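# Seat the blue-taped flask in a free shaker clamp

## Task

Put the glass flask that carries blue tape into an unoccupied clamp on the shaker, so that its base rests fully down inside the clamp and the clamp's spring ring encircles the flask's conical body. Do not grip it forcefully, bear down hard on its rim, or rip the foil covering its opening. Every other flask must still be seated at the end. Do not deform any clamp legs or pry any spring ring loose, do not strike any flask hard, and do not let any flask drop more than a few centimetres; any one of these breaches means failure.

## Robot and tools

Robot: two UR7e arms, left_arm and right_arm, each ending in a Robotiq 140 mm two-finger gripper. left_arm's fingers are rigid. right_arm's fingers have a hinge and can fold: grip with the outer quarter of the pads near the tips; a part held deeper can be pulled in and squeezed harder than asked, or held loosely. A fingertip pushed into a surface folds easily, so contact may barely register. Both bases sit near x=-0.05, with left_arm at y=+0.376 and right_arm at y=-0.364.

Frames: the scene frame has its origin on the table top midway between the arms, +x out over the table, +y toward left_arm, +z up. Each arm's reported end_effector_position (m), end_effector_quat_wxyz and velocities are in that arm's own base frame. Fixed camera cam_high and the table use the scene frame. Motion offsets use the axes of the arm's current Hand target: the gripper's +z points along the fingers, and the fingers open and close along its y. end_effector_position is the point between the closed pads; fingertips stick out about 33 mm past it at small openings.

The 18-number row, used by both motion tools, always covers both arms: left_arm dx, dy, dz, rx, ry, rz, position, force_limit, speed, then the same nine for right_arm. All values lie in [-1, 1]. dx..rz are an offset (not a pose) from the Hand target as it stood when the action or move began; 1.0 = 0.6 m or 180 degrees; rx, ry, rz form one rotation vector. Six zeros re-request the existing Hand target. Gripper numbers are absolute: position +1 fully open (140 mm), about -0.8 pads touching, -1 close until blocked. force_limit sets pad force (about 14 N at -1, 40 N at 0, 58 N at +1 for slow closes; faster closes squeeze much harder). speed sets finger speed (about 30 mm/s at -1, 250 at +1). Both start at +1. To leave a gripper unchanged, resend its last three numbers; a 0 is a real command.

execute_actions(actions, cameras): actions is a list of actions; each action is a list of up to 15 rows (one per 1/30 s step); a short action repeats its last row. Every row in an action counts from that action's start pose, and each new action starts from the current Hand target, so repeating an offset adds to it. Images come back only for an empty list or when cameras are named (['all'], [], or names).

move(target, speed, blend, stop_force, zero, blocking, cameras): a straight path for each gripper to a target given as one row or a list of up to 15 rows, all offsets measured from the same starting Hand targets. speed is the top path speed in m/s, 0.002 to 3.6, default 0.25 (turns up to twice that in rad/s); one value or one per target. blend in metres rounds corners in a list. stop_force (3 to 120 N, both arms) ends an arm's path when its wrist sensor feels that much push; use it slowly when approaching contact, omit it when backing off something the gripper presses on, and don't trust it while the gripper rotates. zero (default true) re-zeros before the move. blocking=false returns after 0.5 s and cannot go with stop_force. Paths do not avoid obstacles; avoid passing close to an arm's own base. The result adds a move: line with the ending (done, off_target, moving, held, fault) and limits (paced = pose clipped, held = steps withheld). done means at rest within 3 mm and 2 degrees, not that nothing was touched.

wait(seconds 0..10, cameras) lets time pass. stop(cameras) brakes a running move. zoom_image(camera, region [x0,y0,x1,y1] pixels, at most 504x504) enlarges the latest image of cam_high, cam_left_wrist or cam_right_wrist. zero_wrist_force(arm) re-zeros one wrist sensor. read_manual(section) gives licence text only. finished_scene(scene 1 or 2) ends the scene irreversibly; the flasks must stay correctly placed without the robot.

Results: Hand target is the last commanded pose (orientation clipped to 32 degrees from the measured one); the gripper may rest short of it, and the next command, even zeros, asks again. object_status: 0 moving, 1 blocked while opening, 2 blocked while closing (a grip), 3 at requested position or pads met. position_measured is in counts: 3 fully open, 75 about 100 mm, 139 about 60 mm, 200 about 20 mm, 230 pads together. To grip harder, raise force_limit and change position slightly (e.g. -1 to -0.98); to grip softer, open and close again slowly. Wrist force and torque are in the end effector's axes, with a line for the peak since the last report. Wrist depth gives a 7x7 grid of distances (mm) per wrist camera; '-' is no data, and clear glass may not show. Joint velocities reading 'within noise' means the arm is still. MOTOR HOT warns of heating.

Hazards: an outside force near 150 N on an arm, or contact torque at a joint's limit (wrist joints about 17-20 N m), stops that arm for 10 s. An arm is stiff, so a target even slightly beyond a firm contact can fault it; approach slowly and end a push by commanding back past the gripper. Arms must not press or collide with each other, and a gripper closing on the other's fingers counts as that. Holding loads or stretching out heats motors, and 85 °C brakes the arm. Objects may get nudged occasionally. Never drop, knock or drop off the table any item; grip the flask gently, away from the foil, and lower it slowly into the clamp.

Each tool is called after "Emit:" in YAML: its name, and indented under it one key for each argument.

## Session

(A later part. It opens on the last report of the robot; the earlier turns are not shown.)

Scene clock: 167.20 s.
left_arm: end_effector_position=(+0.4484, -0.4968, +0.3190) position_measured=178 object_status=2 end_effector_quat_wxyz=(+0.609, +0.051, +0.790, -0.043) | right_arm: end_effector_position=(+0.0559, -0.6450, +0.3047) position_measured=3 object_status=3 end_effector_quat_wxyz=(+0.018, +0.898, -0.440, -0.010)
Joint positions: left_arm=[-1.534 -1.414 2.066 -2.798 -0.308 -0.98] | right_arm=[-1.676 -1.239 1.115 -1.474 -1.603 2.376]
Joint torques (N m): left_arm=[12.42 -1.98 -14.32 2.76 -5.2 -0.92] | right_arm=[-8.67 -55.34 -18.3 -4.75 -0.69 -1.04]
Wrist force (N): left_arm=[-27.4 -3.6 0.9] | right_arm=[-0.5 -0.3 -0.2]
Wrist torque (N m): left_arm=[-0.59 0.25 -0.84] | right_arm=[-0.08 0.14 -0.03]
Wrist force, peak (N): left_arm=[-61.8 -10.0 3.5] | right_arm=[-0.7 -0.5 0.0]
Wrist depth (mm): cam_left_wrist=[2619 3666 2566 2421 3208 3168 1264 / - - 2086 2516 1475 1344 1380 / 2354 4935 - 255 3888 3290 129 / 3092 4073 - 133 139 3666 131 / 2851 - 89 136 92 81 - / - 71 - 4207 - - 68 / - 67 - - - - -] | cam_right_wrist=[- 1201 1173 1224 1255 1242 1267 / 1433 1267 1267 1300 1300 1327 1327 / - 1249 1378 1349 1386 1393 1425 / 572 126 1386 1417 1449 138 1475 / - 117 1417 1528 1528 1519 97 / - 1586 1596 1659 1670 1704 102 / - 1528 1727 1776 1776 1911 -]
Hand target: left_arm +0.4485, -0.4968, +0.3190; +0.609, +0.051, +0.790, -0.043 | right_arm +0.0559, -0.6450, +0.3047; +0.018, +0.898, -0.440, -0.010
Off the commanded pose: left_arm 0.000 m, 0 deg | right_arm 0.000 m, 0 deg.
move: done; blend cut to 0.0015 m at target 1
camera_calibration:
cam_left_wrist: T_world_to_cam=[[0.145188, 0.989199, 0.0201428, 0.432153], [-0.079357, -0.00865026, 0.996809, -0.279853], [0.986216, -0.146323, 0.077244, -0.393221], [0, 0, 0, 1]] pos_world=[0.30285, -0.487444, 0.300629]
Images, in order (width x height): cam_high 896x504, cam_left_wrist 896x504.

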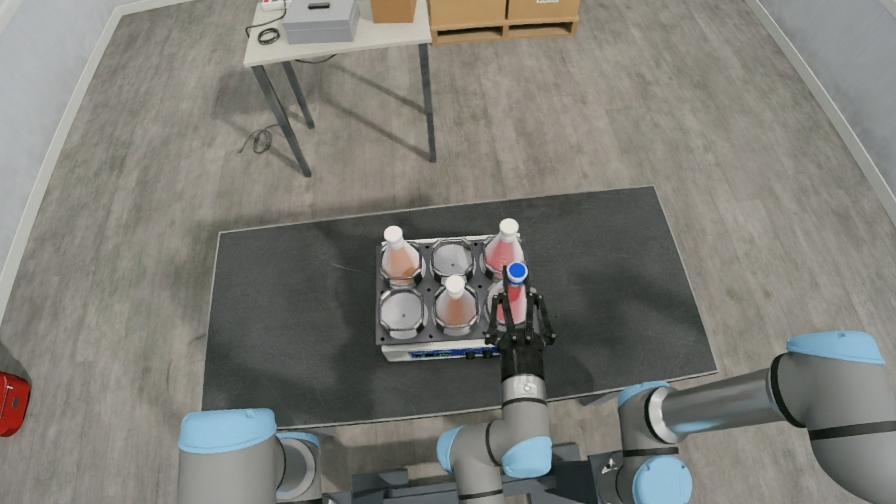

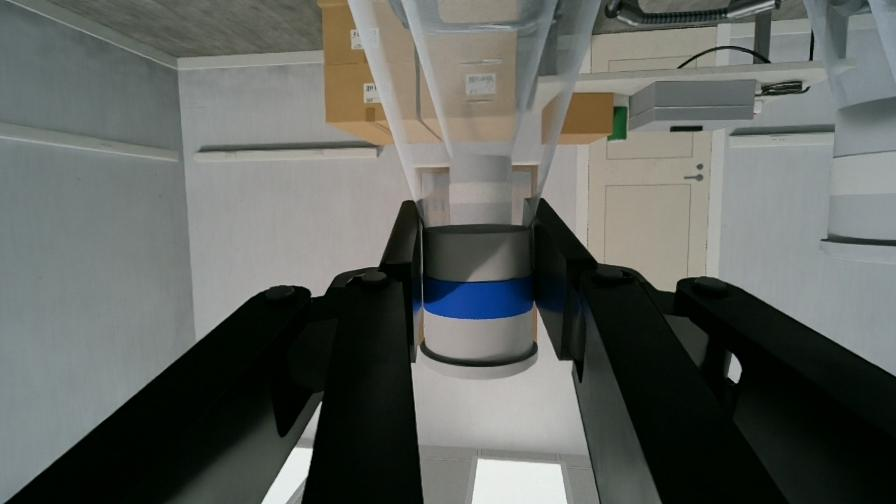

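Emit:
move:
  target:
    - [0.0064,0,0.0017,0,0,0,-1,-1,-1,0,0,0,0,0,0,1,1,1]
    - [0.0107,0,-0.0144,0,0,0,-1,-1,-1,0,0,0,0,0,0,1,1,1]
    - [0.0025,0,0.0162,0,0,0,-1,-1,-1,0,0,0,0,0,0,1,1,1]
    - [0.0064,0,0.0017,0,0,0,-1,-1,-1,0,0,0,0,0,0,1,1,1]
  speed: 0.03
  blend: [0.002,0.001,0.001,0]
  cameras: ["cam_left_wrist","cam_high"]

Emit:
zoom_image:
  camera: "cam_high"
  region: [470, 240, 560, 340]

Scene clock: 173.30 s.
left_arm: end_effector_position=(+0.4470, -0.4962, +0.3160) position_measured=178 object_status=2 end_effector_quat_wxyz=(+0.610, +0.049, +0.790, -0.043) | right_arm: end_effector_position=(+0.0559, -0.6450, +0.3047) position_measured=3 object_status=3 end_effector_quat_wxyz=(+0.018, +0.898, -0.440, -0.010)
Joint positions: left_arm=[-1.537 -1.411 2.074 -2.8 -0.303 -0.991] | right_arm=[-1.676 -1.239 1.115 -1.474 -1.603 2.376]
Joint torques (N m): left_arm=[1.83 -18.44 -10.03 1.17 -6.39 0.77] | right_arm=[-8.61 -54.69 -18.14 -4.65 -0.53 -1.08]
Wrist force (N): left_arm=[-48.6 5.8 4.3] | right_arm=[-0.5 -0.3 -0.3]
Wrist torque (N m): left_arm=[-0.50 0.25 -0.68] | right_arm=[-0.09 0.14 -0.02]
Wrist force, peak (N): left_arm=[-67.0 -8.3 3.3] | right_arm=[-0.8 -0.5 -0.1]
Wrist depth (mm): cam_left_wrist=[2883 3614 2592 2444 3422 3515 1183 / 3092 - 2376 2730 1537 1351 140 / - 2467 2950 258 3888 3719 132 / - 3948 4349 133 140 3564 133 / - - 89 136 92 81 - / - 71 - - - - 68 / - 67 - - - - -] | cam_right_wrist=[1131 1201 1218 1224 1218 1224 1320 / 1267 1146 1274 1300 1293 1314 1349 / 1307 1242 1236 1378 1378 1378 1401 / - 125 1441 1449 1449 138 1449 / - 117 1484 1519 1557 144 97 / - 1557 1681 1617 1739 1716 102 / - 1659 1739 1896 1751 1841 -]
Hand target: left_arm +0.4470, -0.4962, +0.3160; +0.610, +0.049, +0.790, -0.043 (not the last commanded pose) | right_arm +0.0559, -0.6450, +0.3047; +0.018, +0.898, -0.440, -0.010
Tool commands: left_gripper/position=-1.0 left_gripper/force_limit=-1.0 left_gripper/speed=-1.0 right_gripper/position=+1.0 right_gripper/force_limit=+1.0 right_gripper/speed=+1.0
Off the commanded pose: left_arm 0.002 m, 0 deg | right_arm 0.000 m, 0 deg.
TORQUE FAULT: the external load on joint 5 (wrist 2) of the left arm reached its load limit, and that arm stopped. A torque fault puts only its own arm into a fault stop. That arm's remaining commands of this call were not run. That arm may still press on what stopped it. That arm is still stopped at the end of this call. That arm stays stopped for about 10 more seconds. Until then a move that you send moves the other arm only, and its call returns only when the move has ended. Once the stop has ended, the next robot result says so. If the stop ends while you think or write, that arm runs what you send next, counted from a new Hand target: where the arm stands when the stop ends. While its stop runs, that arm takes no new command, but its gripper still runs the gripper command that each later call begins with. Until it ends, the stop uses up actions while you think or wait. An arm that is not stopped still takes commands.
move: fault (left_arm); path passed 1 of 4 targets
camera_calibration:
cam_left_wrist: T_world_to_cam=[[0.143351, 0.989506, 0.0181325, 0.433341], [-0.0817499, -0.00641984, 0.996632, -0.2748], [0.98629, -0.144351, 0.0799717, -0.391407], [0, 0, 0, 1]] pos_world=[0.301456, -0.487058, 0.297318]
Images, in order (width x height): cam_high 896x504, cam_left_wrist 896x504.

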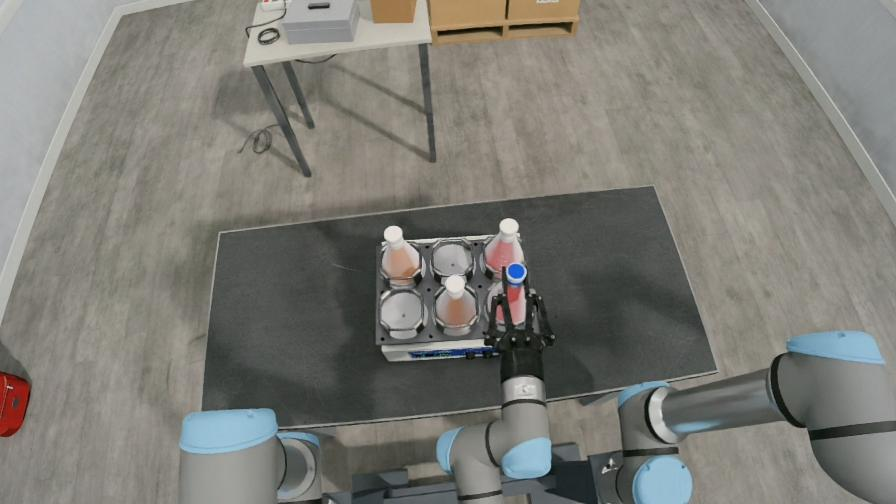

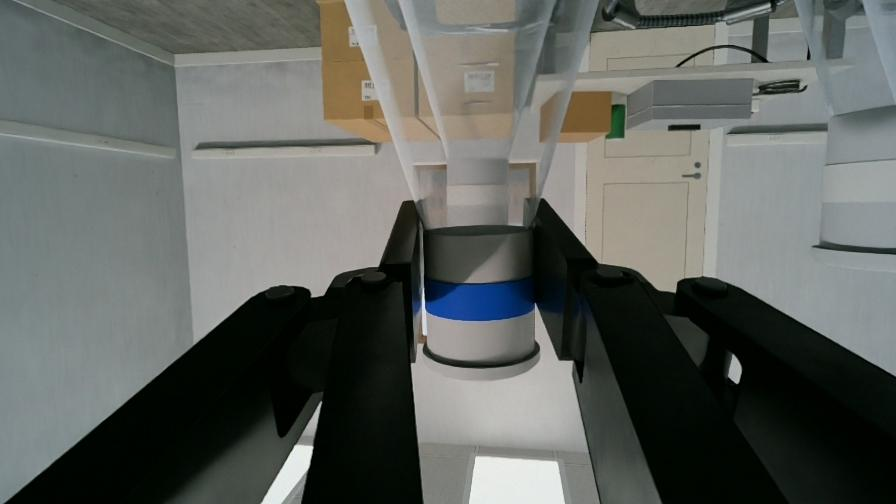

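Scaled by 5.040 from the camera's 896x504 image, which has a finer 1280x720 frame.

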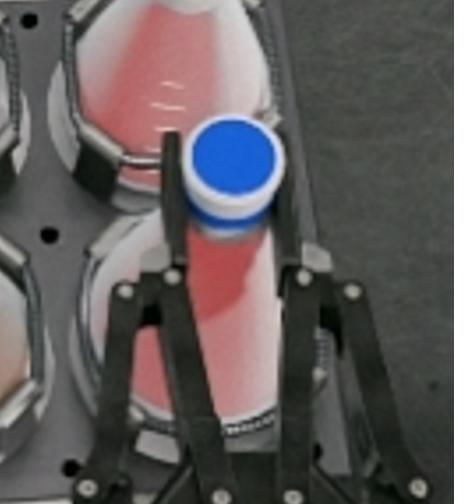

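Emit:
wait:
  seconds: 10

Emit:
wait:
  seconds: 1

Scene clock: 185.70 s.
left_arm: end_effector_position=(+0.4474, -0.4954, +0.3172) position_measured=178 object_status=2 end_effector_quat_wxyz=(+0.612, +0.049, +0.788, -0.042) | right_arm: end_effector_position=(+0.0559, -0.6450, +0.3047) position_measured=3 object_status=3 end_effector_quat_wxyz=(+0.018, +0.898, -0.440, -0.010)
Joint positions: left_arm=[-1.537 -1.411 2.074 -2.8 -0.298 -0.991] | right_arm=[-1.676 -1.239 1.115 -1.474 -1.603 2.376]
Joint torques (N m): left_arm=[1.86 -17.89 -10.6 1.24 -4.52 0.92] | right_arm=[-8.11 -55.35 -18.86 -4.65 -0.08 -0.88]
Wrist force (N): left_arm=[-28.6 -1.7 2.3] | right_arm=[-0.5 -0.5 -0.1]
Wrist torque (N m): left_arm=[-0.39 0.22 -0.80] | right_arm=[-0.12 0.14 -0.02]
Wrist force, peak (N): left_arm=[-49.0 5.8 4.1] | right_arm=[-0.7 -0.4 -0.4]
Wrist depth (mm): cam_left_wrist=[3208 3422 2619 2376 3719 3168 3422 / 2541 - 3377 2673 1466 1372 1410 / - - - 257 2984 3774 132 / - - - 134 140 4073 133 / - - 89 136 92 81 - / - 71 - - - - 68 / - 67 - - - - -] | cam_right_wrist=[1116 1190 1218 1218 - 1249 1274 / 1236 1261 1274 1300 1287 1307 - / 1314 1073 1356 1371 1371 1393 1409 / 589 126 1441 1433 1449 138 1449 / - 117 1409 1538 1576 1528 97 / - 1441 1606 1638 1670 1704 102 / - 1519 1764 1716 1751 1801 -]
Hand target: left_arm +0.4474, -0.4954, +0.3172; +0.612, +0.049, +0.788, -0.042 (not the last commanded pose) | right_arm +0.0559, -0.6450, +0.3047; +0.018, +0.898, -0.440, -0.010
Tool commands: left_gripper/position=-1.0 left_gripper/force_limit=-1.0 left_gripper/speed=-1.0 right_gripper/position=+1.0 right_gripper/force_limit=+1.0 right_gripper/speed=+1.0
Off the commanded pose: left_arm 0.003 m, 0 deg | right_arm 0.000 m, 0 deg.
TORQUE FAULT, CONTINUED: the left arm's stop, for the torque fault of joint 5 (wrist 2) that an earlier result reported, is over. The rest of the stop counts as 20 of the actions that you can send in this scene. Before the stop ended, the hold on joint 5 (wrist 2) of that arm was turned back by 0.3 degrees, the way its load pushed it. That arm's target is now where it stood when the stop ended, not its last command. That arm keeps its grip as last carried out and accepts commands again: back off and push less far. That arm stops again whenever a joint's load reaches its limit.
wait: 10.00 s; at rest from the start

Scene clock: 186.70 s.
left_arm: end_effector_position=(+0.4474, -0.4954, +0.3172) position_measured=178 object_status=2 end_effector_quat_wxyz=(+0.612, +0.049, +0.788, -0.042) | right_arm: end_effector_position=(+0.0559, -0.6450, +0.3047) position_measured=3 object_status=3 end_effector_quat_wxyz=(+0.018, +0.898, -0.440, -0.010)
Joint positions: left_arm=[-1.537 -1.411 2.074 -2.8 -0.298 -0.991] | right_arm=[-1.676 -1.239 1.115 -1.474 -1.603 2.376]
Joint torques (N m): left_arm=[0.86 -15.06 -3.01 2.82 -7.47 0.09] | right_arm=[-8.85 -55.37 -18.9 -4.7 -0.08 -0.88]
Wrist force (N): left_arm=[-27.3 -1.7 2.3] | right_arm=[-0.4 -0.2 -0.4]
Wrist torque (N m): left_arm=[-0.34 0.19 -0.80] | right_arm=[-0.06 0.12 -0.03]
Wrist force, peak (N): left_arm=[-27.9 -1.7 2.8] | right_arm=[-0.7 -0.5 -0.3]
Wrist depth (mm): cam_left_wrist=[- 3248 2619 2444 3468 3019 1283 / 3208 - 2138 2701 1492 1372 139 / 2984 3774 4073 256 3774 3333 132 / - 4139 4139 134 140 3564 136 / - - 89 135 92 81 - / - 71 - 4349 - - 68 / - 67 - 4207 - - -] | cam_right_wrist=[1146 1218 1218 1224 1255 1249 1261 / 1230 1267 1287 1287 1320 1314 1327 / 1327 1314 1327 1363 1371 1393 1393 / - 125 1417 1425 1458 138 1458 / - 117 1492 1566 1557 1528 97 / - 1528 1547 1638 1776 1693 102 / - 1627 1716 1681 1789 1789 -]
Hand target: left_arm +0.4474, -0.4954, +0.3172; +0.612, +0.049, +0.788, -0.042 (not the last commanded pose) | right_arm +0.0559, -0.6450, +0.3047; +0.018, +0.898, -0.440, -0.010
Tool commands: left_gripper/position=-1.0 left_gripper/force_limit=-1.0 left_gripper/speed=-1.0 right_gripper/position=+1.0 right_gripper/force_limit=+1.0 right_gripper/speed=+1.0
Off the commanded pose: left_arm 0.003 m, 0 deg | right_arm 0.000 m, 0 deg.
wait: 1.00 s; at rest by 0.17 s

Emit:
move:
  target:
    - [0.004,0,0.019,0,0,0,-1,-1,-1,0,0,0,0,0,0,1,1,1]
    - [0.0081,0,0.0022,0,0,0,-1,-1,-1,0,0,0,0,0,0,1,1,1]
  speed: 0.03
  blend: [0.001,0]
  cameras: ["cam_left_wrist","cam_high"]

Emit:
zoom_image:
  camera: "cam_high"
  region: [470, 240, 560, 340]

Scene clock: 193.47 s.
left_arm: end_effector_position=(+0.4522, -0.4957, +0.3131) position_measured=178 object_status=2 end_effector_quat_wxyz=(+0.613, +0.048, +0.788, -0.043) | right_arm: end_effector_position=(+0.0559, -0.6450, +0.3047) position_measured=3 object_status=3 end_effector_quat_wxyz=(+0.018, +0.898, -0.440, -0.010)
Joint positions: left_arm=[-1.528 -1.392 2.073 -2.849 -0.302 -0.962] | right_arm=[-1.676 -1.239 1.115 -1.474 -1.603 2.376]
Joint torques (N m): left_arm=[-0.74 -19.13 -11.41 0.88 -6.23 1.17] | right_arm=[-9 -55.44 -18.67 -4.59 0.05 -0.77]
Wrist force (N): left_arm=[-46.1 7.9 10.5] | right_arm=[-0.5 -0.2 -0.2]
Wrist torque (N m): left_arm=[-0.62 0.15 -1.01] | right_arm=[-0.07 0.14 -0.02]
Wrist force, peak (N): left_arm=[-63.1 7.2 12.9] | right_arm=[-0.8 -0.3 -0.4]
Wrist depth (mm): cam_left_wrist=[2541 3774 2592 2646 3468 3468 1252 / 3130 3888 3948 2673 1518 1358 3468 / 3019 - - 251 3719 3774 131 / 2916 4752 - 135 140 3290 131 / - - 89 138 92 81 - / - 71 - 3666 - - 68 / - 67 - - - - -] | cam_right_wrist=[1201 1207 1212 1242 1230 1261 1249 / 1249 1249 1293 1300 1280 1314 1334 / 1327 1293 1341 1327 1363 1401 1433 / - 125 1441 1433 1433 138 1458 / - 117 - 1547 1739 135 97 / - 1566 1510 1606 1627 1681 102 / - 1828 1739 1681 1764 1828 -]
Hand target: left_arm +0.4522, -0.4957, +0.3131; +0.613, +0.048, +0.788, -0.043 (not the last commanded pose) | right_arm +0.0559, -0.6450, +0.3047; +0.018, +0.898, -0.440, -0.010
Tool commands: left_gripper/position=-1.0 left_gripper/force_limit=-1.0 left_gripper/speed=-1.0 right_gripper/position=+1.0 right_gripper/force_limit=+1.0 right_gripper/speed=+1.0
Off the commanded pose: left_arm 0.005 m, 0 deg | right_arm 0.000 m, 0 deg.
TORQUE FAULT: the external load on joint 5 (wrist 2) of the left arm reached its load limit, and that arm stopped. A torque fault puts only its own arm into a fault stop. That arm's remaining commands of this call were not run. That arm may still press on what stopped it. That arm is still stopped at the end of this call. That arm stays stopped for about 10 more seconds. Until then a move that you send moves the other arm only, and its call returns only when the move has ended. Once the stop has ended, the next robot result says so. If the stop ends while you think or write, that arm runs what you send next, counted from a new Hand target: where the arm stands when the stop ends. While its stop runs, that arm takes no new command, but its gripper still runs the gripper command that each later call begins with. Until it ends, the stop uses up actions while you think or wait. An arm that is not stopped still takes commands.
move: fault (left_arm); path passed 1 of 2 targets
camera_calibration:
cam_left_wrist: T_world_to_cam=[[0.139813, 0.990031, 0.0170878, 0.434331], [-0.087735, -0.00480312, 0.996132, -0.267789], [0.986283, -0.140771, 0.0861888, -0.396326], [0, 0, 0, 1]] pos_world=[0.30667, -0.487078, 0.293491]
Images, in order (width x height): cam_high 896x504, cam_left_wrist 896x504.

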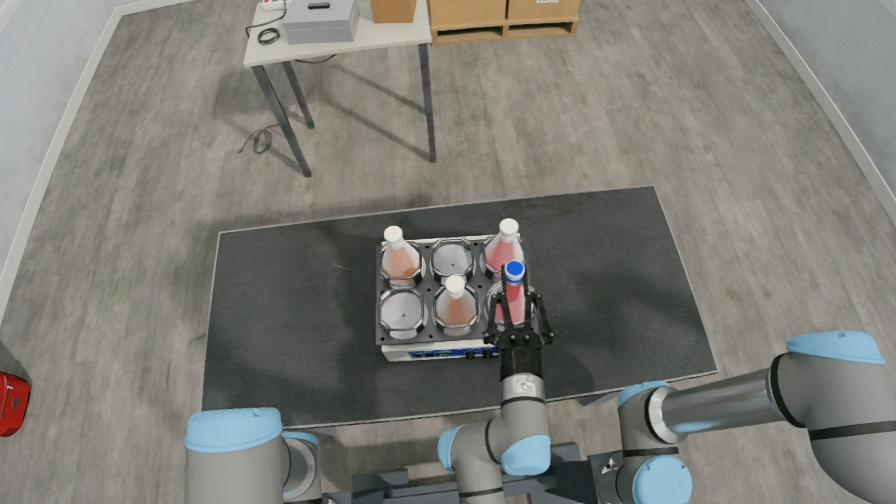

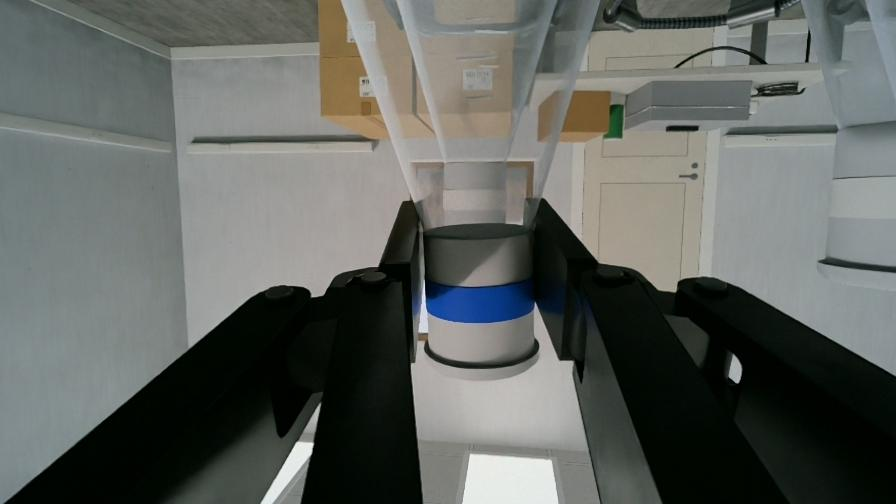

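Scaled by 5.040 from the camera's 896x504 image, which has a finer 1280x720 frame.

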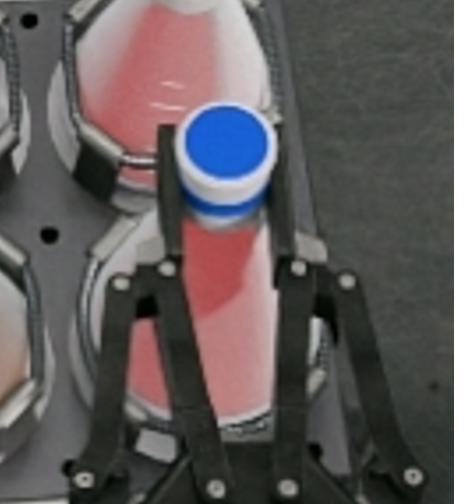

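Emit:
wait:
  seconds: 10

Emit:
wait:
  seconds: 0.5

Scene clock: 209.13 s.
left_arm: end_effector_position=(+0.4525, -0.4951, +0.3139) position_measured=178 object_status=2 end_effector_quat_wxyz=(+0.614, +0.047, +0.787, -0.042) | right_arm: end_effector_position=(+0.0559, -0.6450, +0.3047) position_measured=3 object_status=3 end_effector_quat_wxyz=(+0.018, +0.898, -0.440, -0.010)
Joint positions: left_arm=[-1.528 -1.392 2.073 -2.849 -0.298 -0.962] | right_arm=[-1.676 -1.239 1.115 -1.474 -1.603 2.376]
Joint torques (N m): left_arm=[-0.73 -20.04 -12.02 1.08 -4.95 0.94] | right_arm=[-8.79 -55.5 -19.25 -4.6 0.62 -0.54]
Wrist force (N): left_arm=[-31.5 2.4 8.0] | right_arm=[-0.4 -0.3 -0.3]
Wrist torque (N m): left_arm=[-0.56 0.07 -1.13] | right_arm=[-0.07 0.12 -0.02]
Wrist force, peak (N): left_arm=[-46.4 7.5 10.6] | right_arm=[-0.8 -0.2 -0.5]
Wrist depth (mm): cam_left_wrist=[- 3719 2592 2491 3468 3248 1234 / - 3774 2673 2516 1458 1358 1410 / - 5132 3830 254 3055 4277 131 / 3774 - - 135 140 3019 131 / - - 89 138 92 81 3564 / - 71 - - - - 68 / - 67 - - - - -] | cam_right_wrist=[1087 1201 1218 1224 1230 1249 1293 / 1255 1255 1307 1280 1274 1314 1341 / 1320 1320 1334 1356 1378 1417 1409 / - 125 1378 1449 1449 138 1449 / - 117 1576 1538 1547 1547 97 / - 1659 1789 1586 1659 1617 102 / - 1617 1739 1716 1764 1776 -]
Hand target: left_arm +0.4525, -0.4951, +0.3139; +0.614, +0.047, +0.787, -0.042 (not the last commanded pose) | right_arm +0.0559, -0.6450, +0.3047; +0.018, +0.898, -0.440, -0.010
Tool commands: left_gripper/position=-1.0 left_gripper/force_limit=-1.0 left_gripper/speed=-1.0 right_gripper/position=+1.0 right_gripper/force_limit=+1.0 right_gripper/speed=+1.0
Off the commanded pose: left_arm 0.005 m, 0 deg | right_arm 0.000 m, 0 deg.
TORQUE FAULT, CONTINUED: the left arm's stop, for the torque fault of joint 5 (wrist 2) that an earlier result reported, is over. The rest of the stop counts as 20 of the actions that you can send in this scene. Before the stop ended, the hold on joint 5 (wrist 2) of that arm was turned back by 0.2 degrees, the way its load pushed it. That arm's target is now where it stood when the stop ended, not its last command. That arm keeps its grip as last carried out and accepts commands again: back off and push less far. That arm stops again whenever a joint's load reaches its limit.
wait: 10.00 s; at rest from the start

Scene clock: 209.63 s.
left_arm: end_effector_position=(+0.4525, -0.4951, +0.3140) position_measured=178 object_status=2 end_effector_quat_wxyz=(+0.614, +0.047, +0.787, -0.042) | right_arm: end_effector_position=(+0.0559, -0.6450, +0.3047) position_measured=3 object_status=3 end_effector_quat_wxyz=(+0.018, +0.898, -0.440, -0.010)
Joint positions: left_arm=[-1.528 -1.392 2.073 -2.849 -0.298 -0.962] | right_arm=[-1.676 -1.239 1.115 -1.474 -1.603 2.376]
Joint torques (N m): left_arm=[0.45 -18.53 -5.21 3.33 -9.43 0.14] | right_arm=[-8.18 -54.63 -20.11 -4.54 0.51 -0.59]
Wrist force (N): left_arm=[-30.8 1.6 8.1] | right_arm=[-0.5 -0.3 -0.3]
Wrist torque (N m): left_arm=[-0.61 0.09 -1.11] | right_arm=[-0.08 0.14 -0.03]
Wrist force, peak (N): left_arm=[-30.8 1.6 8.1] | right_arm=[-0.7 -0.4 -0.4]
Wrist depth (mm): cam_left_wrist=[3333 4010 2789 2516 3333 3515 1264 / 2516 - 2376 2491 1466 1387 3377 / - 4502 3208 250 3666 3248 131 / 3564 2916 - 135 140 3774 131 / 3515 - 89 138 92 81 80 / - 71 - 3719 - - 68 / - 67 - - - - -] | cam_right_wrist=[1146 1201 1212 1230 1230 1255 1255 / 1255 1255 1274 1267 1293 1293 1320 / 1327 1314 1341 1363 1363 1378 1433 / - 125 1409 1441 1466 138 1466 / - 117 1519 1538 1538 1519 97 / - 1510 1617 1606 1617 1681 102 / - 1466 1764 1716 1776 1739 -]
Hand target: left_arm +0.4525, -0.4951, +0.3139; +0.614, +0.047, +0.787, -0.042 (not the last commanded pose) | right_arm +0.0559, -0.6450, +0.3047; +0.018, +0.898, -0.440, -0.010
Tool commands: left_gripper/position=-1.0 left_gripper/force_limit=-1.0 left_gripper/speed=-1.0 right_gripper/position=+1.0 right_gripper/force_limit=+1.0 right_gripper/speed=+1.0
Off the commanded pose: left_arm 0.005 m, 0 deg | right_arm 0.000 m, 0 deg.
wait: 0.50 s; at rest by 0.17 s

Emit:
move:
  target: [-0.004,0.001,0.0102,0,0,0,-1,-1,-1,0,0,0,0,0,0,1,1,1]
  speed: 0.02

Scene clock: 213.50 s.
left_arm: end_effector_position=(+0.4591, -0.4953, +0.3147) position_measured=178 object_status=2 end_effector_quat_wxyz=(+0.614, +0.047, +0.787, -0.042) | right_arm: end_effector_position=(+0.0559, -0.6450, +0.3047) position_measured=3 object_status=3 end_effector_quat_wxyz=(+0.018, +0.898, -0.440, -0.010)
Joint positions: left_arm=[-1.513 -1.378 2.064 -2.89 -0.307 -0.923] | right_arm=[-1.676 -1.239 1.115 -1.474 -1.603 2.376]
Joint torques (N m): left_arm=[-7.25 -25.94 -6.69 1.45 0.4 -0.31] | right_arm=[-8.67 -54.85 -19.82 -4.51 0.66 -0.53]
Wrist force (N): left_arm=[-15.4 -5.0 -0.5] | right_arm=[-0.4 -0.4 -0.4]
Wrist torque (N m): left_arm=[-0.46 0.42 -1.46] | right_arm=[-0.11 0.12 -0.02]
Wrist force, peak (N): left_arm=[-32.9 1.7 6.3] | right_arm=[-0.7 -0.5 -0.3]
Wrist depth (mm): cam_left_wrist=[3614 2851 2730 2467 3515 3092 1188 / - - 2730 2516 1466 1323 3719 / - - 4139 3666 3948 4010 125 / 3774 3888 - 136 141 3614 - / - - 89 140 92 81 - / - 71 - 4349 - - 68 / - 67 - - - - -] | cam_right_wrist=[1280 1190 1212 1218 1236 1255 1261 / 1249 1255 1280 1287 1293 - 1334 / 1327 1307 1334 1349 1356 1401 1393 / 585 126 1441 1417 1458 138 1475 / - 117 1519 1519 1557 1538 97 / - 1547 1648 1617 1648 1670 102 / - 1716 1704 1693 1751 1814 -]
Hand target: left_arm +0.4590, -0.4953, +0.3148; +0.614, +0.047, +0.787, -0.042 | right_arm +0.0559, -0.6450, +0.3047; +0.018, +0.898, -0.440, -0.010
Off the commanded pose: left_arm 0.000 m, 0 deg | right_arm 0.000 m, 0 deg.
move: done

Emit:
move:
  target:
    - [0.0064,-0.002,0.0017,0,0,0,-1,-1,-1,0,0,0,0,0,0,1,1,1]
    - [0.0099,-0.002,-0.0112,0,0,0,-1,-1,-1,0,0,0,0,0,0,1,1,1]
  speed: 0.02
  blend: [0.001,0]
  cameras: ["cam_left_wrist","cam_high"]

Emit:
zoom_image:
  camera: "cam_high"
  region: [470, 240, 560, 340]

Scene clock: 216.90 s.
left_arm: end_effector_position=(+0.4548, -0.4956, +0.3118) position_measured=178 object_status=2 end_effector_quat_wxyz=(+0.615, +0.046, +0.786, -0.042) | right_arm: end_effector_position=(+0.0559, -0.6450, +0.3047) position_measured=3 object_status=3 end_effector_quat_wxyz=(+0.018, +0.898, -0.440, -0.010)
Joint positions: left_arm=[-1.523 -1.38 2.072 -2.874 -0.299 -0.949] | right_arm=[-1.676 -1.239 1.115 -1.474 -1.603 2.376]
Joint torques (N m): left_arm=[-1.48 -19.53 -11.88 1.19 -6.38 0.78] | right_arm=[-8.43 -55.46 -19.43 -4.52 0.84 -0.46]
Wrist force (N): left_arm=[-46.8 7.4 11.0] | right_arm=[-0.5 -0.4 -0.2]
Wrist torque (N m): left_arm=[-0.68 0.15 -1.10] | right_arm=[-0.11 0.14 -0.02]
Wrist force, peak (N): left_arm=[-62.7 7.3 13.9] | right_arm=[-0.7 -0.5 -0.3]
Wrist depth (mm): cam_left_wrist=[4842 3666 3092 2592 3333 3377 1283 / 3055 - 2541 2759 1458 1344 - / - 4666 - 241 4010 3168 - / - - - 136 140 3719 128 / - - 89 139 92 81 122 / - 71 - - - - 68 / - 67 - - - - -] | cam_right_wrist=[1236 1212 1218 1249 1236 1249 1274 / 1242 1261 1280 1287 1300 1320 1349 / 1293 1300 1327 1341 1393 1409 1425 / - 125 1386 1425 1449 138 1484 / - 117 1433 1566 1547 1557 97 / - 1566 1617 1627 1648 1693 102 / - 676 1693 1627 1739 1801 -]
Hand target: left_arm +0.4548, -0.4956, +0.3118; +0.615, +0.046, +0.786, -0.042 (not the last commanded pose) | right_arm +0.0559, -0.6450, +0.3047; +0.018, +0.898, -0.440, -0.010
Tool commands: left_gripper/position=-1.0 left_gripper/force_limit=-1.0 left_gripper/speed=-1.0 right_gripper/position=+1.0 right_gripper/force_limit=+1.0 right_gripper/speed=+1.0
Off the commanded pose: left_arm 0.004 m, 0 deg | right_arm 0.000 m, 0 deg.
TORQUE FAULT: the external load on joint 5 (wrist 2) of the left arm reached its load limit, and that arm stopped. A torque fault puts only its own arm into a fault stop. That arm's remaining commands of this call were not run. That arm may still press on what stopped it. That arm is still stopped at the end of this call. That arm stays stopped for about 10 more seconds. Until then a move that you send moves the other arm only, and its call returns only when the move has ended. Once the stop has ended, the next robot result says so. If the stop ends while you think or write, that arm runs what you send next, counted from a new Hand target: where the arm stands when the stop ends. While its stop runs, that arm takes no new command, but its gripper still runs the gripper command that each later call begins with. Until it ends, the stop uses up actions while you think or wait. An arm that is not stopped still takes commands.
move: fault (left_arm); path passed 1 of 2 targets
camera_calibration:
cam_left_wrist: T_world_to_cam=[[0.136723, 0.990484, 0.0157643, 0.436063], [-0.0925113, -0.00307755, 0.995707, -0.263097], [0.98628, -0.137594, 0.0912102, -0.398813], [0, 0, 0, 1]] pos_world=[0.309383, -0.487597, 0.291469]
Images, in order (width x height): cam_high 896x504, cam_left_wrist 896x504.

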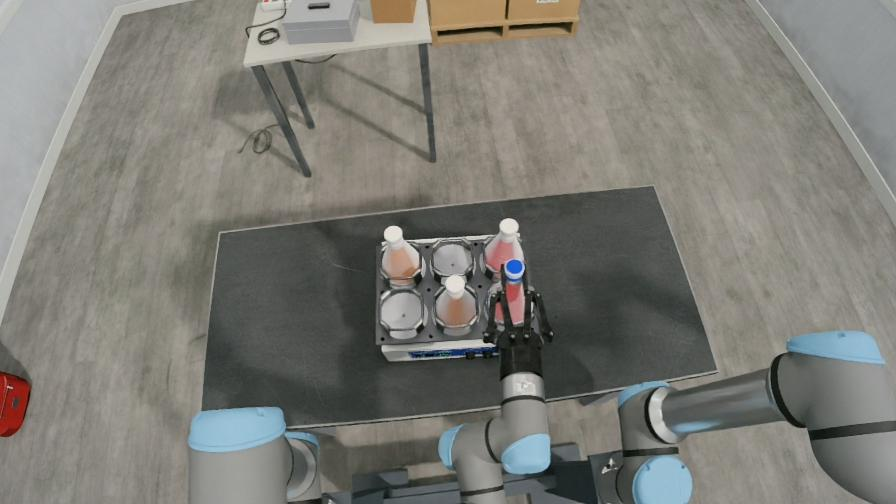

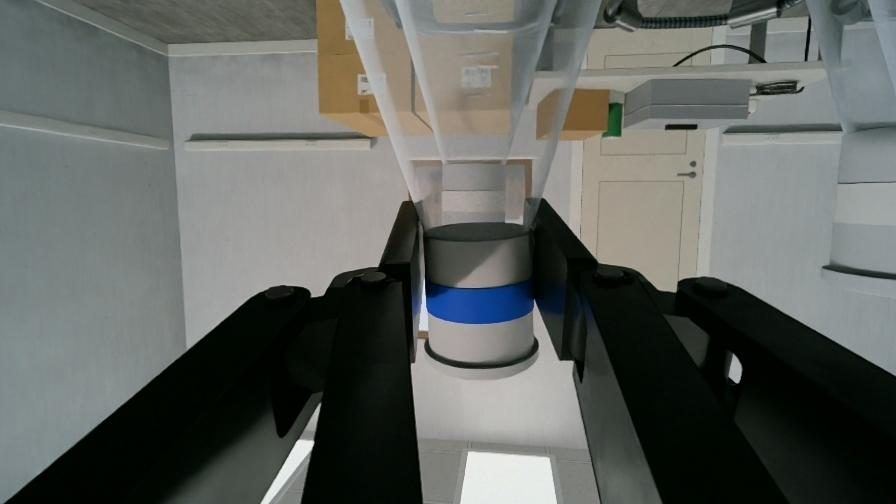

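Scaled by 5.040 from the camera's 896x504 image, which has a finer 1280x720 frame.

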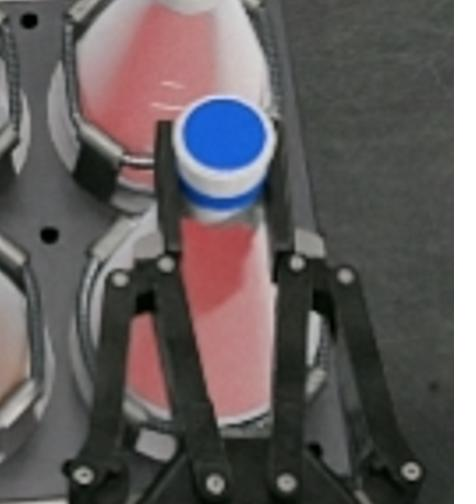

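Emit:
wait:
  seconds: 10

Emit:
wait:
  seconds: 0.5

Emit:
move:
  target: [-0.0064,0,-0.0017,0,0,0,-1,-1,-1,0,0,0,0,0,0,1,1,1]
  speed: 0.02

Scene clock: 231.20 s.
left_arm: end_effector_position=(+0.4552, -0.4948, +0.3130) position_measured=178 object_status=2 end_effector_quat_wxyz=(+0.616, +0.045, +0.785, -0.041) | right_arm: end_effector_position=(+0.0559, -0.6450, +0.3047) position_measured=3 object_status=3 end_effector_quat_wxyz=(+0.018, +0.898, -0.440, -0.010)
Joint positions: left_arm=[-1.523 -1.38 2.072 -2.874 -0.294 -0.949] | right_arm=[-1.676 -1.239 1.115 -1.474 -1.603 2.376]
Joint torques (N m): left_arm=[-1.47 -20.01 -11.86 1.18 -4.43 0.71] | right_arm=[-8.72 -54.9 -20.07 -4.47 1.22 -0.22]
Wrist force (N): left_arm=[-27.2 -1.0 7.7] | right_arm=[-0.5 -0.4 -0.1]
Wrist torque (N m): left_arm=[-0.65 0.01 -1.18] | right_arm=[-0.11 0.14 -0.02]
Wrist force, peak (N): left_arm=[-46.9 7.2 11.2] | right_arm=[-0.8 -0.3 -0.3]
Wrist depth (mm): cam_left_wrist=[- 4010 2619 2491 3888 1699 1270 / - 3774 2491 2619 1458 1344 3564 / - - 3422 252 3830 3290 131 / 3888 2701 4010 136 140 3564 128 / - - 89 140 92 81 3290 / - 71 - - - - 68 / - 67 - - - - -] | cam_right_wrist=[1146 1261 1224 1212 1255 1267 1242 / 1212 1267 1261 1267 1300 1314 1341 / 1320 1327 1349 1363 1386 1378 1371 / - 125 1393 1441 1466 138 1501 / - 117 1449 1538 1566 135 97 / - - 1606 1617 1659 1648 102 / - 1789 1716 1659 1764 1801 -]
Hand target: left_arm +0.4552, -0.4948, +0.3130; +0.616, +0.045, +0.785, -0.041 (not the last commanded pose) | right_arm +0.0559, -0.6450, +0.3047; +0.018, +0.898, -0.440, -0.010
Tool commands: left_gripper/position=-1.0 left_gripper/force_limit=-1.0 left_gripper/speed=-1.0 right_gripper/position=+1.0 right_gripper/force_limit=+1.0 right_gripper/speed=+1.0
Off the commanded pose: left_arm 0.005 m, 0 deg | right_arm 0.000 m, 0 deg.
TORQUE FAULT, CONTINUED: the left arm's stop, for the torque fault of joint 5 (wrist 2) that an earlier result reported, is over. The rest of the stop counts as 19 of the actions that you can send in this scene. Before the stop ended, the hold on joint 5 (wrist 2) of that arm was turned back by 0.3 degrees, the way its load pushed it. That arm's target is now where it stood when the stop ended, not its last command. That arm keeps its grip as last carried out and accepts commands again: back off and push less far. That arm stops again whenever a joint's load reaches its limit.
wait: 9.37 of 10 s (the simulator was too slow to fit another step into this call); at rest from the start

Scene clock: 231.70 s.
left_arm: end_effector_position=(+0.4552, -0.4948, +0.3130) position_measured=178 object_status=2 end_effector_quat_wxyz=(+0.616, +0.045, +0.785, -0.041) | right_arm: end_effector_position=(+0.0559, -0.6450, +0.3047) position_measured=3 object_status=3 end_effector_quat_wxyz=(+0.018, +0.898, -0.440, -0.010)
Joint positions: left_arm=[-1.523 -1.38 2.072 -2.874 -0.294 -0.949] | right_arm=[-1.676 -1.239 1.115 -1.474 -1.603 2.376]
Joint torques (N m): left_arm=[0.77 -22.18 -6.35 2.96 -7.47 0.04] | right_arm=[-8.77 -54.73 -20.28 -4.39 1.32 -0.31]
Wrist force (N): left_arm=[-26.7 -1.1 7.6] | right_arm=[-0.4 -0.3 -0.2]
Wrist torque (N m): left_arm=[-0.63 0.03 -1.15] | right_arm=[-0.09 0.13 -0.02]
Wrist force, peak (N): left_arm=[-26.9 -1.0 7.8] | right_arm=[-0.7 -0.5 -0.3]
Wrist depth (mm): cam_left_wrist=[2333 3422 2566 2592 3422 1666 1246 / - - 2916 2541 1492 1351 1337 / 2354 - - 249 3666 3666 - / - - - 136 140 4502 129 / - - 89 139 92 81 - / - 71 - - - - 68 / - 67 - - - - -] | cam_right_wrist=[1126 1195 1212 1207 1173 1255 1378 / 1293 1267 1280 1287 1280 1314 1341 / 1195 1287 1349 1349 1378 1371 1425 / - 125 1401 1433 1466 138 1466 / - 117 1492 1547 1538 1547 97 / - 1627 1638 1627 1681 1693 102 / - 744 1716 - 1764 1776 -]
Hand target: left_arm +0.4552, -0.4948, +0.3130; +0.616, +0.045, +0.785, -0.041 (not the last commanded pose) | right_arm +0.0559, -0.6450, +0.3047; +0.018, +0.898, -0.440, -0.010
Tool commands: left_gripper/position=-1.0 left_gripper/force_limit=-1.0 left_gripper/speed=-1.0 right_gripper/position=+1.0 right_gripper/force_limit=+1.0 right_gripper/speed=+1.0
Off the commanded pose: left_arm 0.005 m, 0 deg | right_arm 0.000 m, 0 deg.
wait: 0.50 s; at rest by 0.17 s

Scene clock: 232.40 s.
left_arm: end_effector_position=(+0.4551, -0.4947, +0.3170) position_measured=178 object_status=2 end_effector_quat_wxyz=(+0.616, +0.045, +0.785, -0.041) | right_arm: end_effector_position=(+0.0559, -0.6450, +0.3047) position_measured=3 object_status=3 end_effector_quat_wxyz=(+0.018, +0.898, -0.440, -0.010)
Joint positions: left_arm=[-1.523 -1.387 2.068 -2.862 -0.294 -0.949] | right_arm=[-1.676 -1.239 1.115 -1.474 -1.603 2.376]
Joint torques (N m): left_arm=[-14.2 -31.51 -19.24 -0.42 1.23 -0.44] | right_arm=[-8.04 -55.27 -20.47 -4.41 1.28 -0.18]
Wrist force (N): left_arm=[-8.5 -5.2 8.6] | right_arm=[-0.6 -0.5 -0.3]
Wrist torque (N m): left_arm=[-0.66 -0.16 -1.39] | right_arm=[-0.12 0.16 -0.02]
Wrist force, peak (N): left_arm=[-27.7 -0.9 7.5] | right_arm=[-0.7 -0.4 -0.2]
Wrist depth (mm): cam_left_wrist=[3377 3830 2646 2541 3719 1666 1316 / 3666 - 2984 2851 1510 1402 3719 / 3564 - - 252 4010 3468 125 / - - - 135 140 3564 126 / - - 89 139 92 81 - / - 71 - 3888 - - 68 / - 67 - - - - -] | cam_right_wrist=[1152 1230 1212 1236 1224 1255 1267 / 1255 1267 1287 1314 1293 1307 1334 / 1293 1287 1349 1356 1378 1393 1425 / 612 126 1466 1417 1441 135 1475 / - 117 1484 1566 1441 1547 97 / - 1557 1586 1670 1557 1704 102 / - - 1739 1586 1801 1841 -]
Hand target: left_arm +0.4551, -0.4947, +0.3170; +0.616, +0.045, +0.785, -0.041 | right_arm +0.0559, -0.6450, +0.3047; +0.018, +0.898, -0.440, -0.010
Off the commanded pose: left_arm 0.000 m, 0 deg | right_arm 0.000 m, 0 deg.
move: done

Emit:
move:
  target: [0.0035,-0.003,-0.0129,0,0,0,-1,-1,-1,0,0,0,0,0,0,1,1,1]
  speed: 0.02

Emit:
move:
  target: [0.0048,-0.003,-0.0013,0,0,0,-1,-1,-1,0,0,0,0,0,0,1,1,1]
  speed: 0.02
  cameras: ["cam_left_wrist","cam_high"]

Emit:
zoom_image:
  camera: "cam_high"
  region: [470, 240, 560, 340]

Scene clock: 236.27 s.
left_arm: end_effector_position=(+0.4468, -0.4956, +0.3169) position_measured=178 object_status=2 end_effector_quat_wxyz=(+0.616, +0.045, +0.785, -0.041) | right_arm: end_effector_position=(+0.0559, -0.6450, +0.3047) position_measured=3 object_status=3 end_effector_quat_wxyz=(+0.018, +0.898, -0.440, -0.010)
Joint positions: left_arm=[-1.541 -1.404 2.075 -2.803 -0.284 -1.001] | right_arm=[-1.676 -1.239 1.115 -1.474 -1.603 2.376]
Joint torques (N m): left_arm=[4.14 -7.83 -17.91 -1.11 -5.78 1.33] | right_arm=[-8.45 -55.05 -20.5 -4.46 1.35 -0.27]
Wrist force (N): left_arm=[-25.7 2.2 10.8] | right_arm=[-0.5 -0.2 -0.4]
Wrist torque (N m): left_arm=[-0.67 -0.11 -0.79] | right_arm=[-0.06 0.13 -0.02]
Wrist force, peak (N): left_arm=[-27.5 1.9 10.8] | right_arm=[-0.7 -0.5 -0.2]
Wrist depth (mm): cam_left_wrist=[3290 4010 2398 2491 3564 1656 1246 / 2820 - 2851 2541 1537 1395 133 / 3019 - - 259 4010 3666 132 / - - - 134 140 3719 133 / - - 89 136 92 82 76 / - 71 - - - - 68 / - 67 - - - - -] | cam_right_wrist=[1190 1184 1218 1230 1236 1242 1236 / 1255 1261 1314 1314 1349 1314 1314 / 1307 1349 1363 1363 1371 1417 1371 / - 126 1458 1466 1484 138 1449 / - 117 1492 1538 1566 144 97 / - 1538 1566 - 1627 1704 102 / - - 1801 1704 1764 1801 -]
Hand target: left_arm +0.4469, -0.4956, +0.3168; +0.616, +0.045, +0.785, -0.041 | right_arm +0.0559, -0.6450, +0.3047; +0.018, +0.898, -0.440, -0.010
Off the commanded pose: left_arm 0.000 m, 0 deg | right_arm 0.000 m, 0 deg.
move: done

Scene clock: 237.00 s.
left_arm: end_effector_position=(+0.4457, -0.4967, +0.3156) position_measured=178 object_status=2 end_effector_quat_wxyz=(+0.617, +0.044, +0.785, -0.042) | right_arm: end_effector_position=(+0.0559, -0.6450, +0.3047) position_measured=3 object_status=3 end_effector_quat_wxyz=(+0.018, +0.898, -0.440, -0.010)
Joint positions: left_arm=[-1.544 -1.4 2.075 -2.799 -0.28 -1.011] | right_arm=[-1.676 -1.239 1.115 -1.474 -1.603 2.376]
Joint torques (N m): left_arm=[-1.36 -18.58 -13.89 0.85 -6.68 0.17] | right_arm=[-8.42 -54.96 -20.83 -4.34 1.4 -0.2]
Wrist force (N): left_arm=[-45.5 12.0 8.6] | right_arm=[-0.6 -0.4 -0.2]
Wrist torque (N m): left_arm=[-0.46 0.30 -0.67] | right_arm=[-0.11 0.16 -0.02]
Wrist force, peak (N): left_arm=[-59.5 14.1 8.7] | right_arm=[-0.7 -0.5 -0.1]
Wrist depth (mm): cam_left_wrist=[2984 3564 2516 2354 1402 3333 1316 / - - 3719 2491 1527 1380 133 / 3130 - - 262 3666 3719 133 / - - - 134 140 3564 133 / - - 89 137 92 82 - / - 71 - 4349 - - 68 / - 67 - 3719 - - -] | cam_right_wrist=[1168 1249 1184 1224 1255 1249 1242 / 1242 1261 1287 1300 1378 1334 1349 / 1280 1327 1356 1356 1433 1363 1401 / 562 125 1378 1393 1466 138 1433 / - 117 1576 1547 1538 145 97 / - 1566 1596 1617 1596 1627 101 / - 748 1751 1648 1789 1814 -]
Hand target: left_arm +0.4457, -0.4967, +0.3156; +0.617, +0.044, +0.785, -0.042 (not the last commanded pose) | right_arm +0.0559, -0.6450, +0.3047; +0.018, +0.898, -0.440, -0.010
Tool commands: left_gripper/position=-1.0 left_gripper/force_limit=-1.0 left_gripper/speed=-1.0 right_gripper/position=+1.0 right_gripper/force_limit=+1.0 right_gripper/speed=+1.0
Off the commanded pose: left_arm 0.002 m, 0 deg | right_arm 0.000 m, 0 deg.
TORQUE FAULT: the external load on joint 5 (wrist 2) of the left arm reached its load limit, and that arm stopped. A torque fault puts only its own arm into a fault stop. That arm's remaining commands of this call were not run. That arm may still press on what stopped it. That arm is still stopped at the end of this call. That arm stays stopped for about 10 more seconds. Until then a move that you send moves the other arm only, and its call returns only when the move has ended. Once the stop has ended, the next robot result says so. If the stop ends while you think or write, that arm runs what you send next, counted from a new Hand target: where the arm stands when the stop ends. While its stop runs, that arm takes no new command, but its gripper still runs the gripper command that each later call begins with. Until it ends, the stop uses up actions while you think or wait. An arm that is not stopped still takes commands.
move: fault (left_arm)
camera_calibration:
cam_left_wrist: T_world_to_cam=[[0.132496, 0.991073, 0.0148346, 0.440684], [-0.0984356, -0.00173571, 0.995142, -0.264291], [0.986284, -0.133312, 0.0973268, -0.390154], [0, 0, 0, 1]] pos_world=[0.300398, -0.489221, 0.294442]
Images, in order (width x height): cam_high 896x504, cam_left_wrist 896x504.

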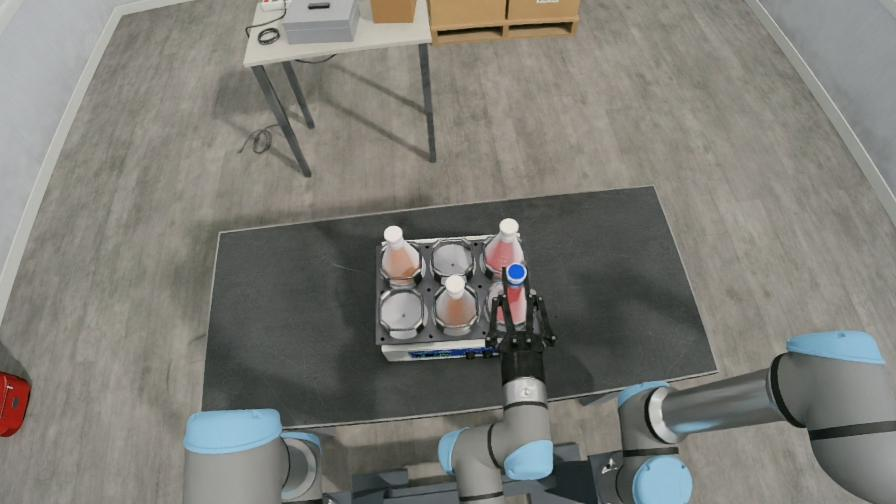

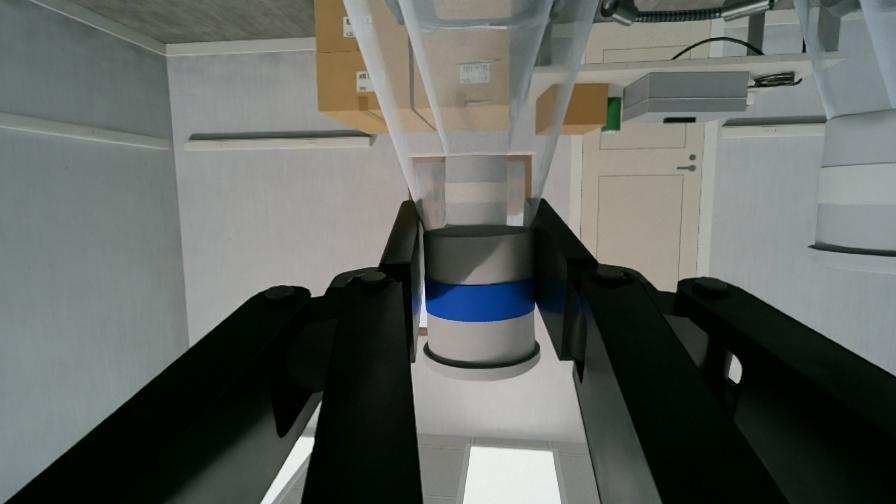

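Scaled by 5.040 from the camera's 896x504 image, which has a finer 1280x720 frame.

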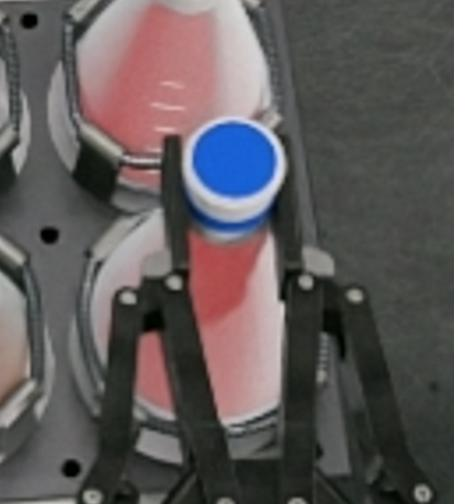

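Emit:
move:
  target: [0,0,0,0,0,0,-1,-1,-1,-0.0235,-0.6205,-0.4342,-0.455,0.0115,0.843,1,1,1]
  speed: 0.5
  cameras: ["cam_high"]

Scene clock: 248.60 s.
left_arm: end_effector_position=(+0.4461, -0.4959, +0.3168) position_measured=178 object_status=2 end_effector_quat_wxyz=(+0.619, +0.043, +0.783, -0.041) | right_arm: end_effector_position=(+0.3493, -0.3992, +0.5480) position_measured=3 object_status=3 end_effector_quat_wxyz=(-0.135, +0.281, +0.940, -0.138)
Joint positions: left_arm=[-1.544 -1.4 2.075 -2.799 -0.275 -1.011] | right_arm=[-0.885 -1.002 0.035 -0.531 -1.953 5.995]
Joint torques (N m): left_arm=[-1.42 -19.39 -14.16 0.68 -4.6 0.14] | right_arm=[1.51 -51.43 -10.18 -4.1 -0.92 1.74]
Wrist force (N): left_arm=[-24.4 4.1 6.2] | right_arm=[0.4 0.5 0.3]
Wrist torque (N m): left_arm=[-0.46 0.12 -0.81] | right_arm=[0.15 -0.08 -0.07]
Wrist force, peak (N): left_arm=[-45.6 11.8 8.5] | right_arm=[0.8 2.4 -0.5]
Wrist depth (mm): cam_left_wrist=[3377 3422 2619 2491 1365 1645 1258 / - - 3333 2376 1501 1402 135 / - 4349 - 258 4207 3564 133 / 3092 4010 - 134 140 4139 137 / - - 89 137 92 81 76 / - 71 - - - - 68 / - 67 - - - - -] | cam_right_wrist=[2137 1955 1814 1627 1547 603 548 / 2232 2018 1814 1501 1538 - 525 / 2174 2193 1911 1693 1538 - 556 / - 126 1854 1704 1475 135 - / - 117 1940 1739 1566 1484 97 / - 2174 2050 1801 1789 1528 101 / - 2156 2018 1854 1659 1538 -]
Hand target: left_arm +0.4461, -0.4959, +0.3168; +0.619, +0.043, +0.783, -0.041 (not the last commanded pose) | right_arm +0.3502, -0.3998, +0.5495; -0.326, +0.322, +0.887, +0.053
Tool commands: left_gripper/position=-1.0 left_gripper/force_limit=-1.0 left_gripper/speed=-1.0 right_gripper/position=+1.0 right_gripper/force_limit=+1.0 right_gripper/speed=+1.0
Off the commanded pose: right_arm 0.002 m, 54 deg; orientation clipped.
TORQUE FAULT, CONTINUED: the left arm's stop, for the torque fault of joint 5 (wrist 2) that an earlier result reported, is over. The rest of the stop counts as 13 of the actions that you can send in this scene. That arm was still stopped when this call began, so it ran no command of this call. Before the stop ended, the hold on joint 5 (wrist 2) of that arm was turned back by 0.3 degrees, the way its load pushed it. That arm's target is now where it stood when the stop ended, not its last command. That arm keeps its grip as last carried out and accepts commands again: back off and push less far. That arm stops again whenever a joint's load reaches its limit.
elbow stopped short (right arm): the move would have taken joint 3 (elbow) straighter than the controller allows.
move: off_target (right_arm), not run (left_arm; its earlier fault stop); limits=paced
Images, in order (width x height): cam_high 896x504.

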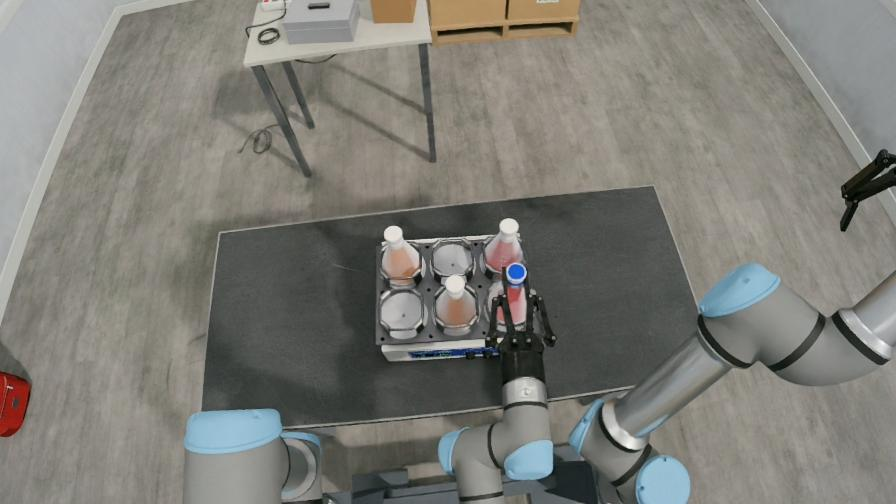

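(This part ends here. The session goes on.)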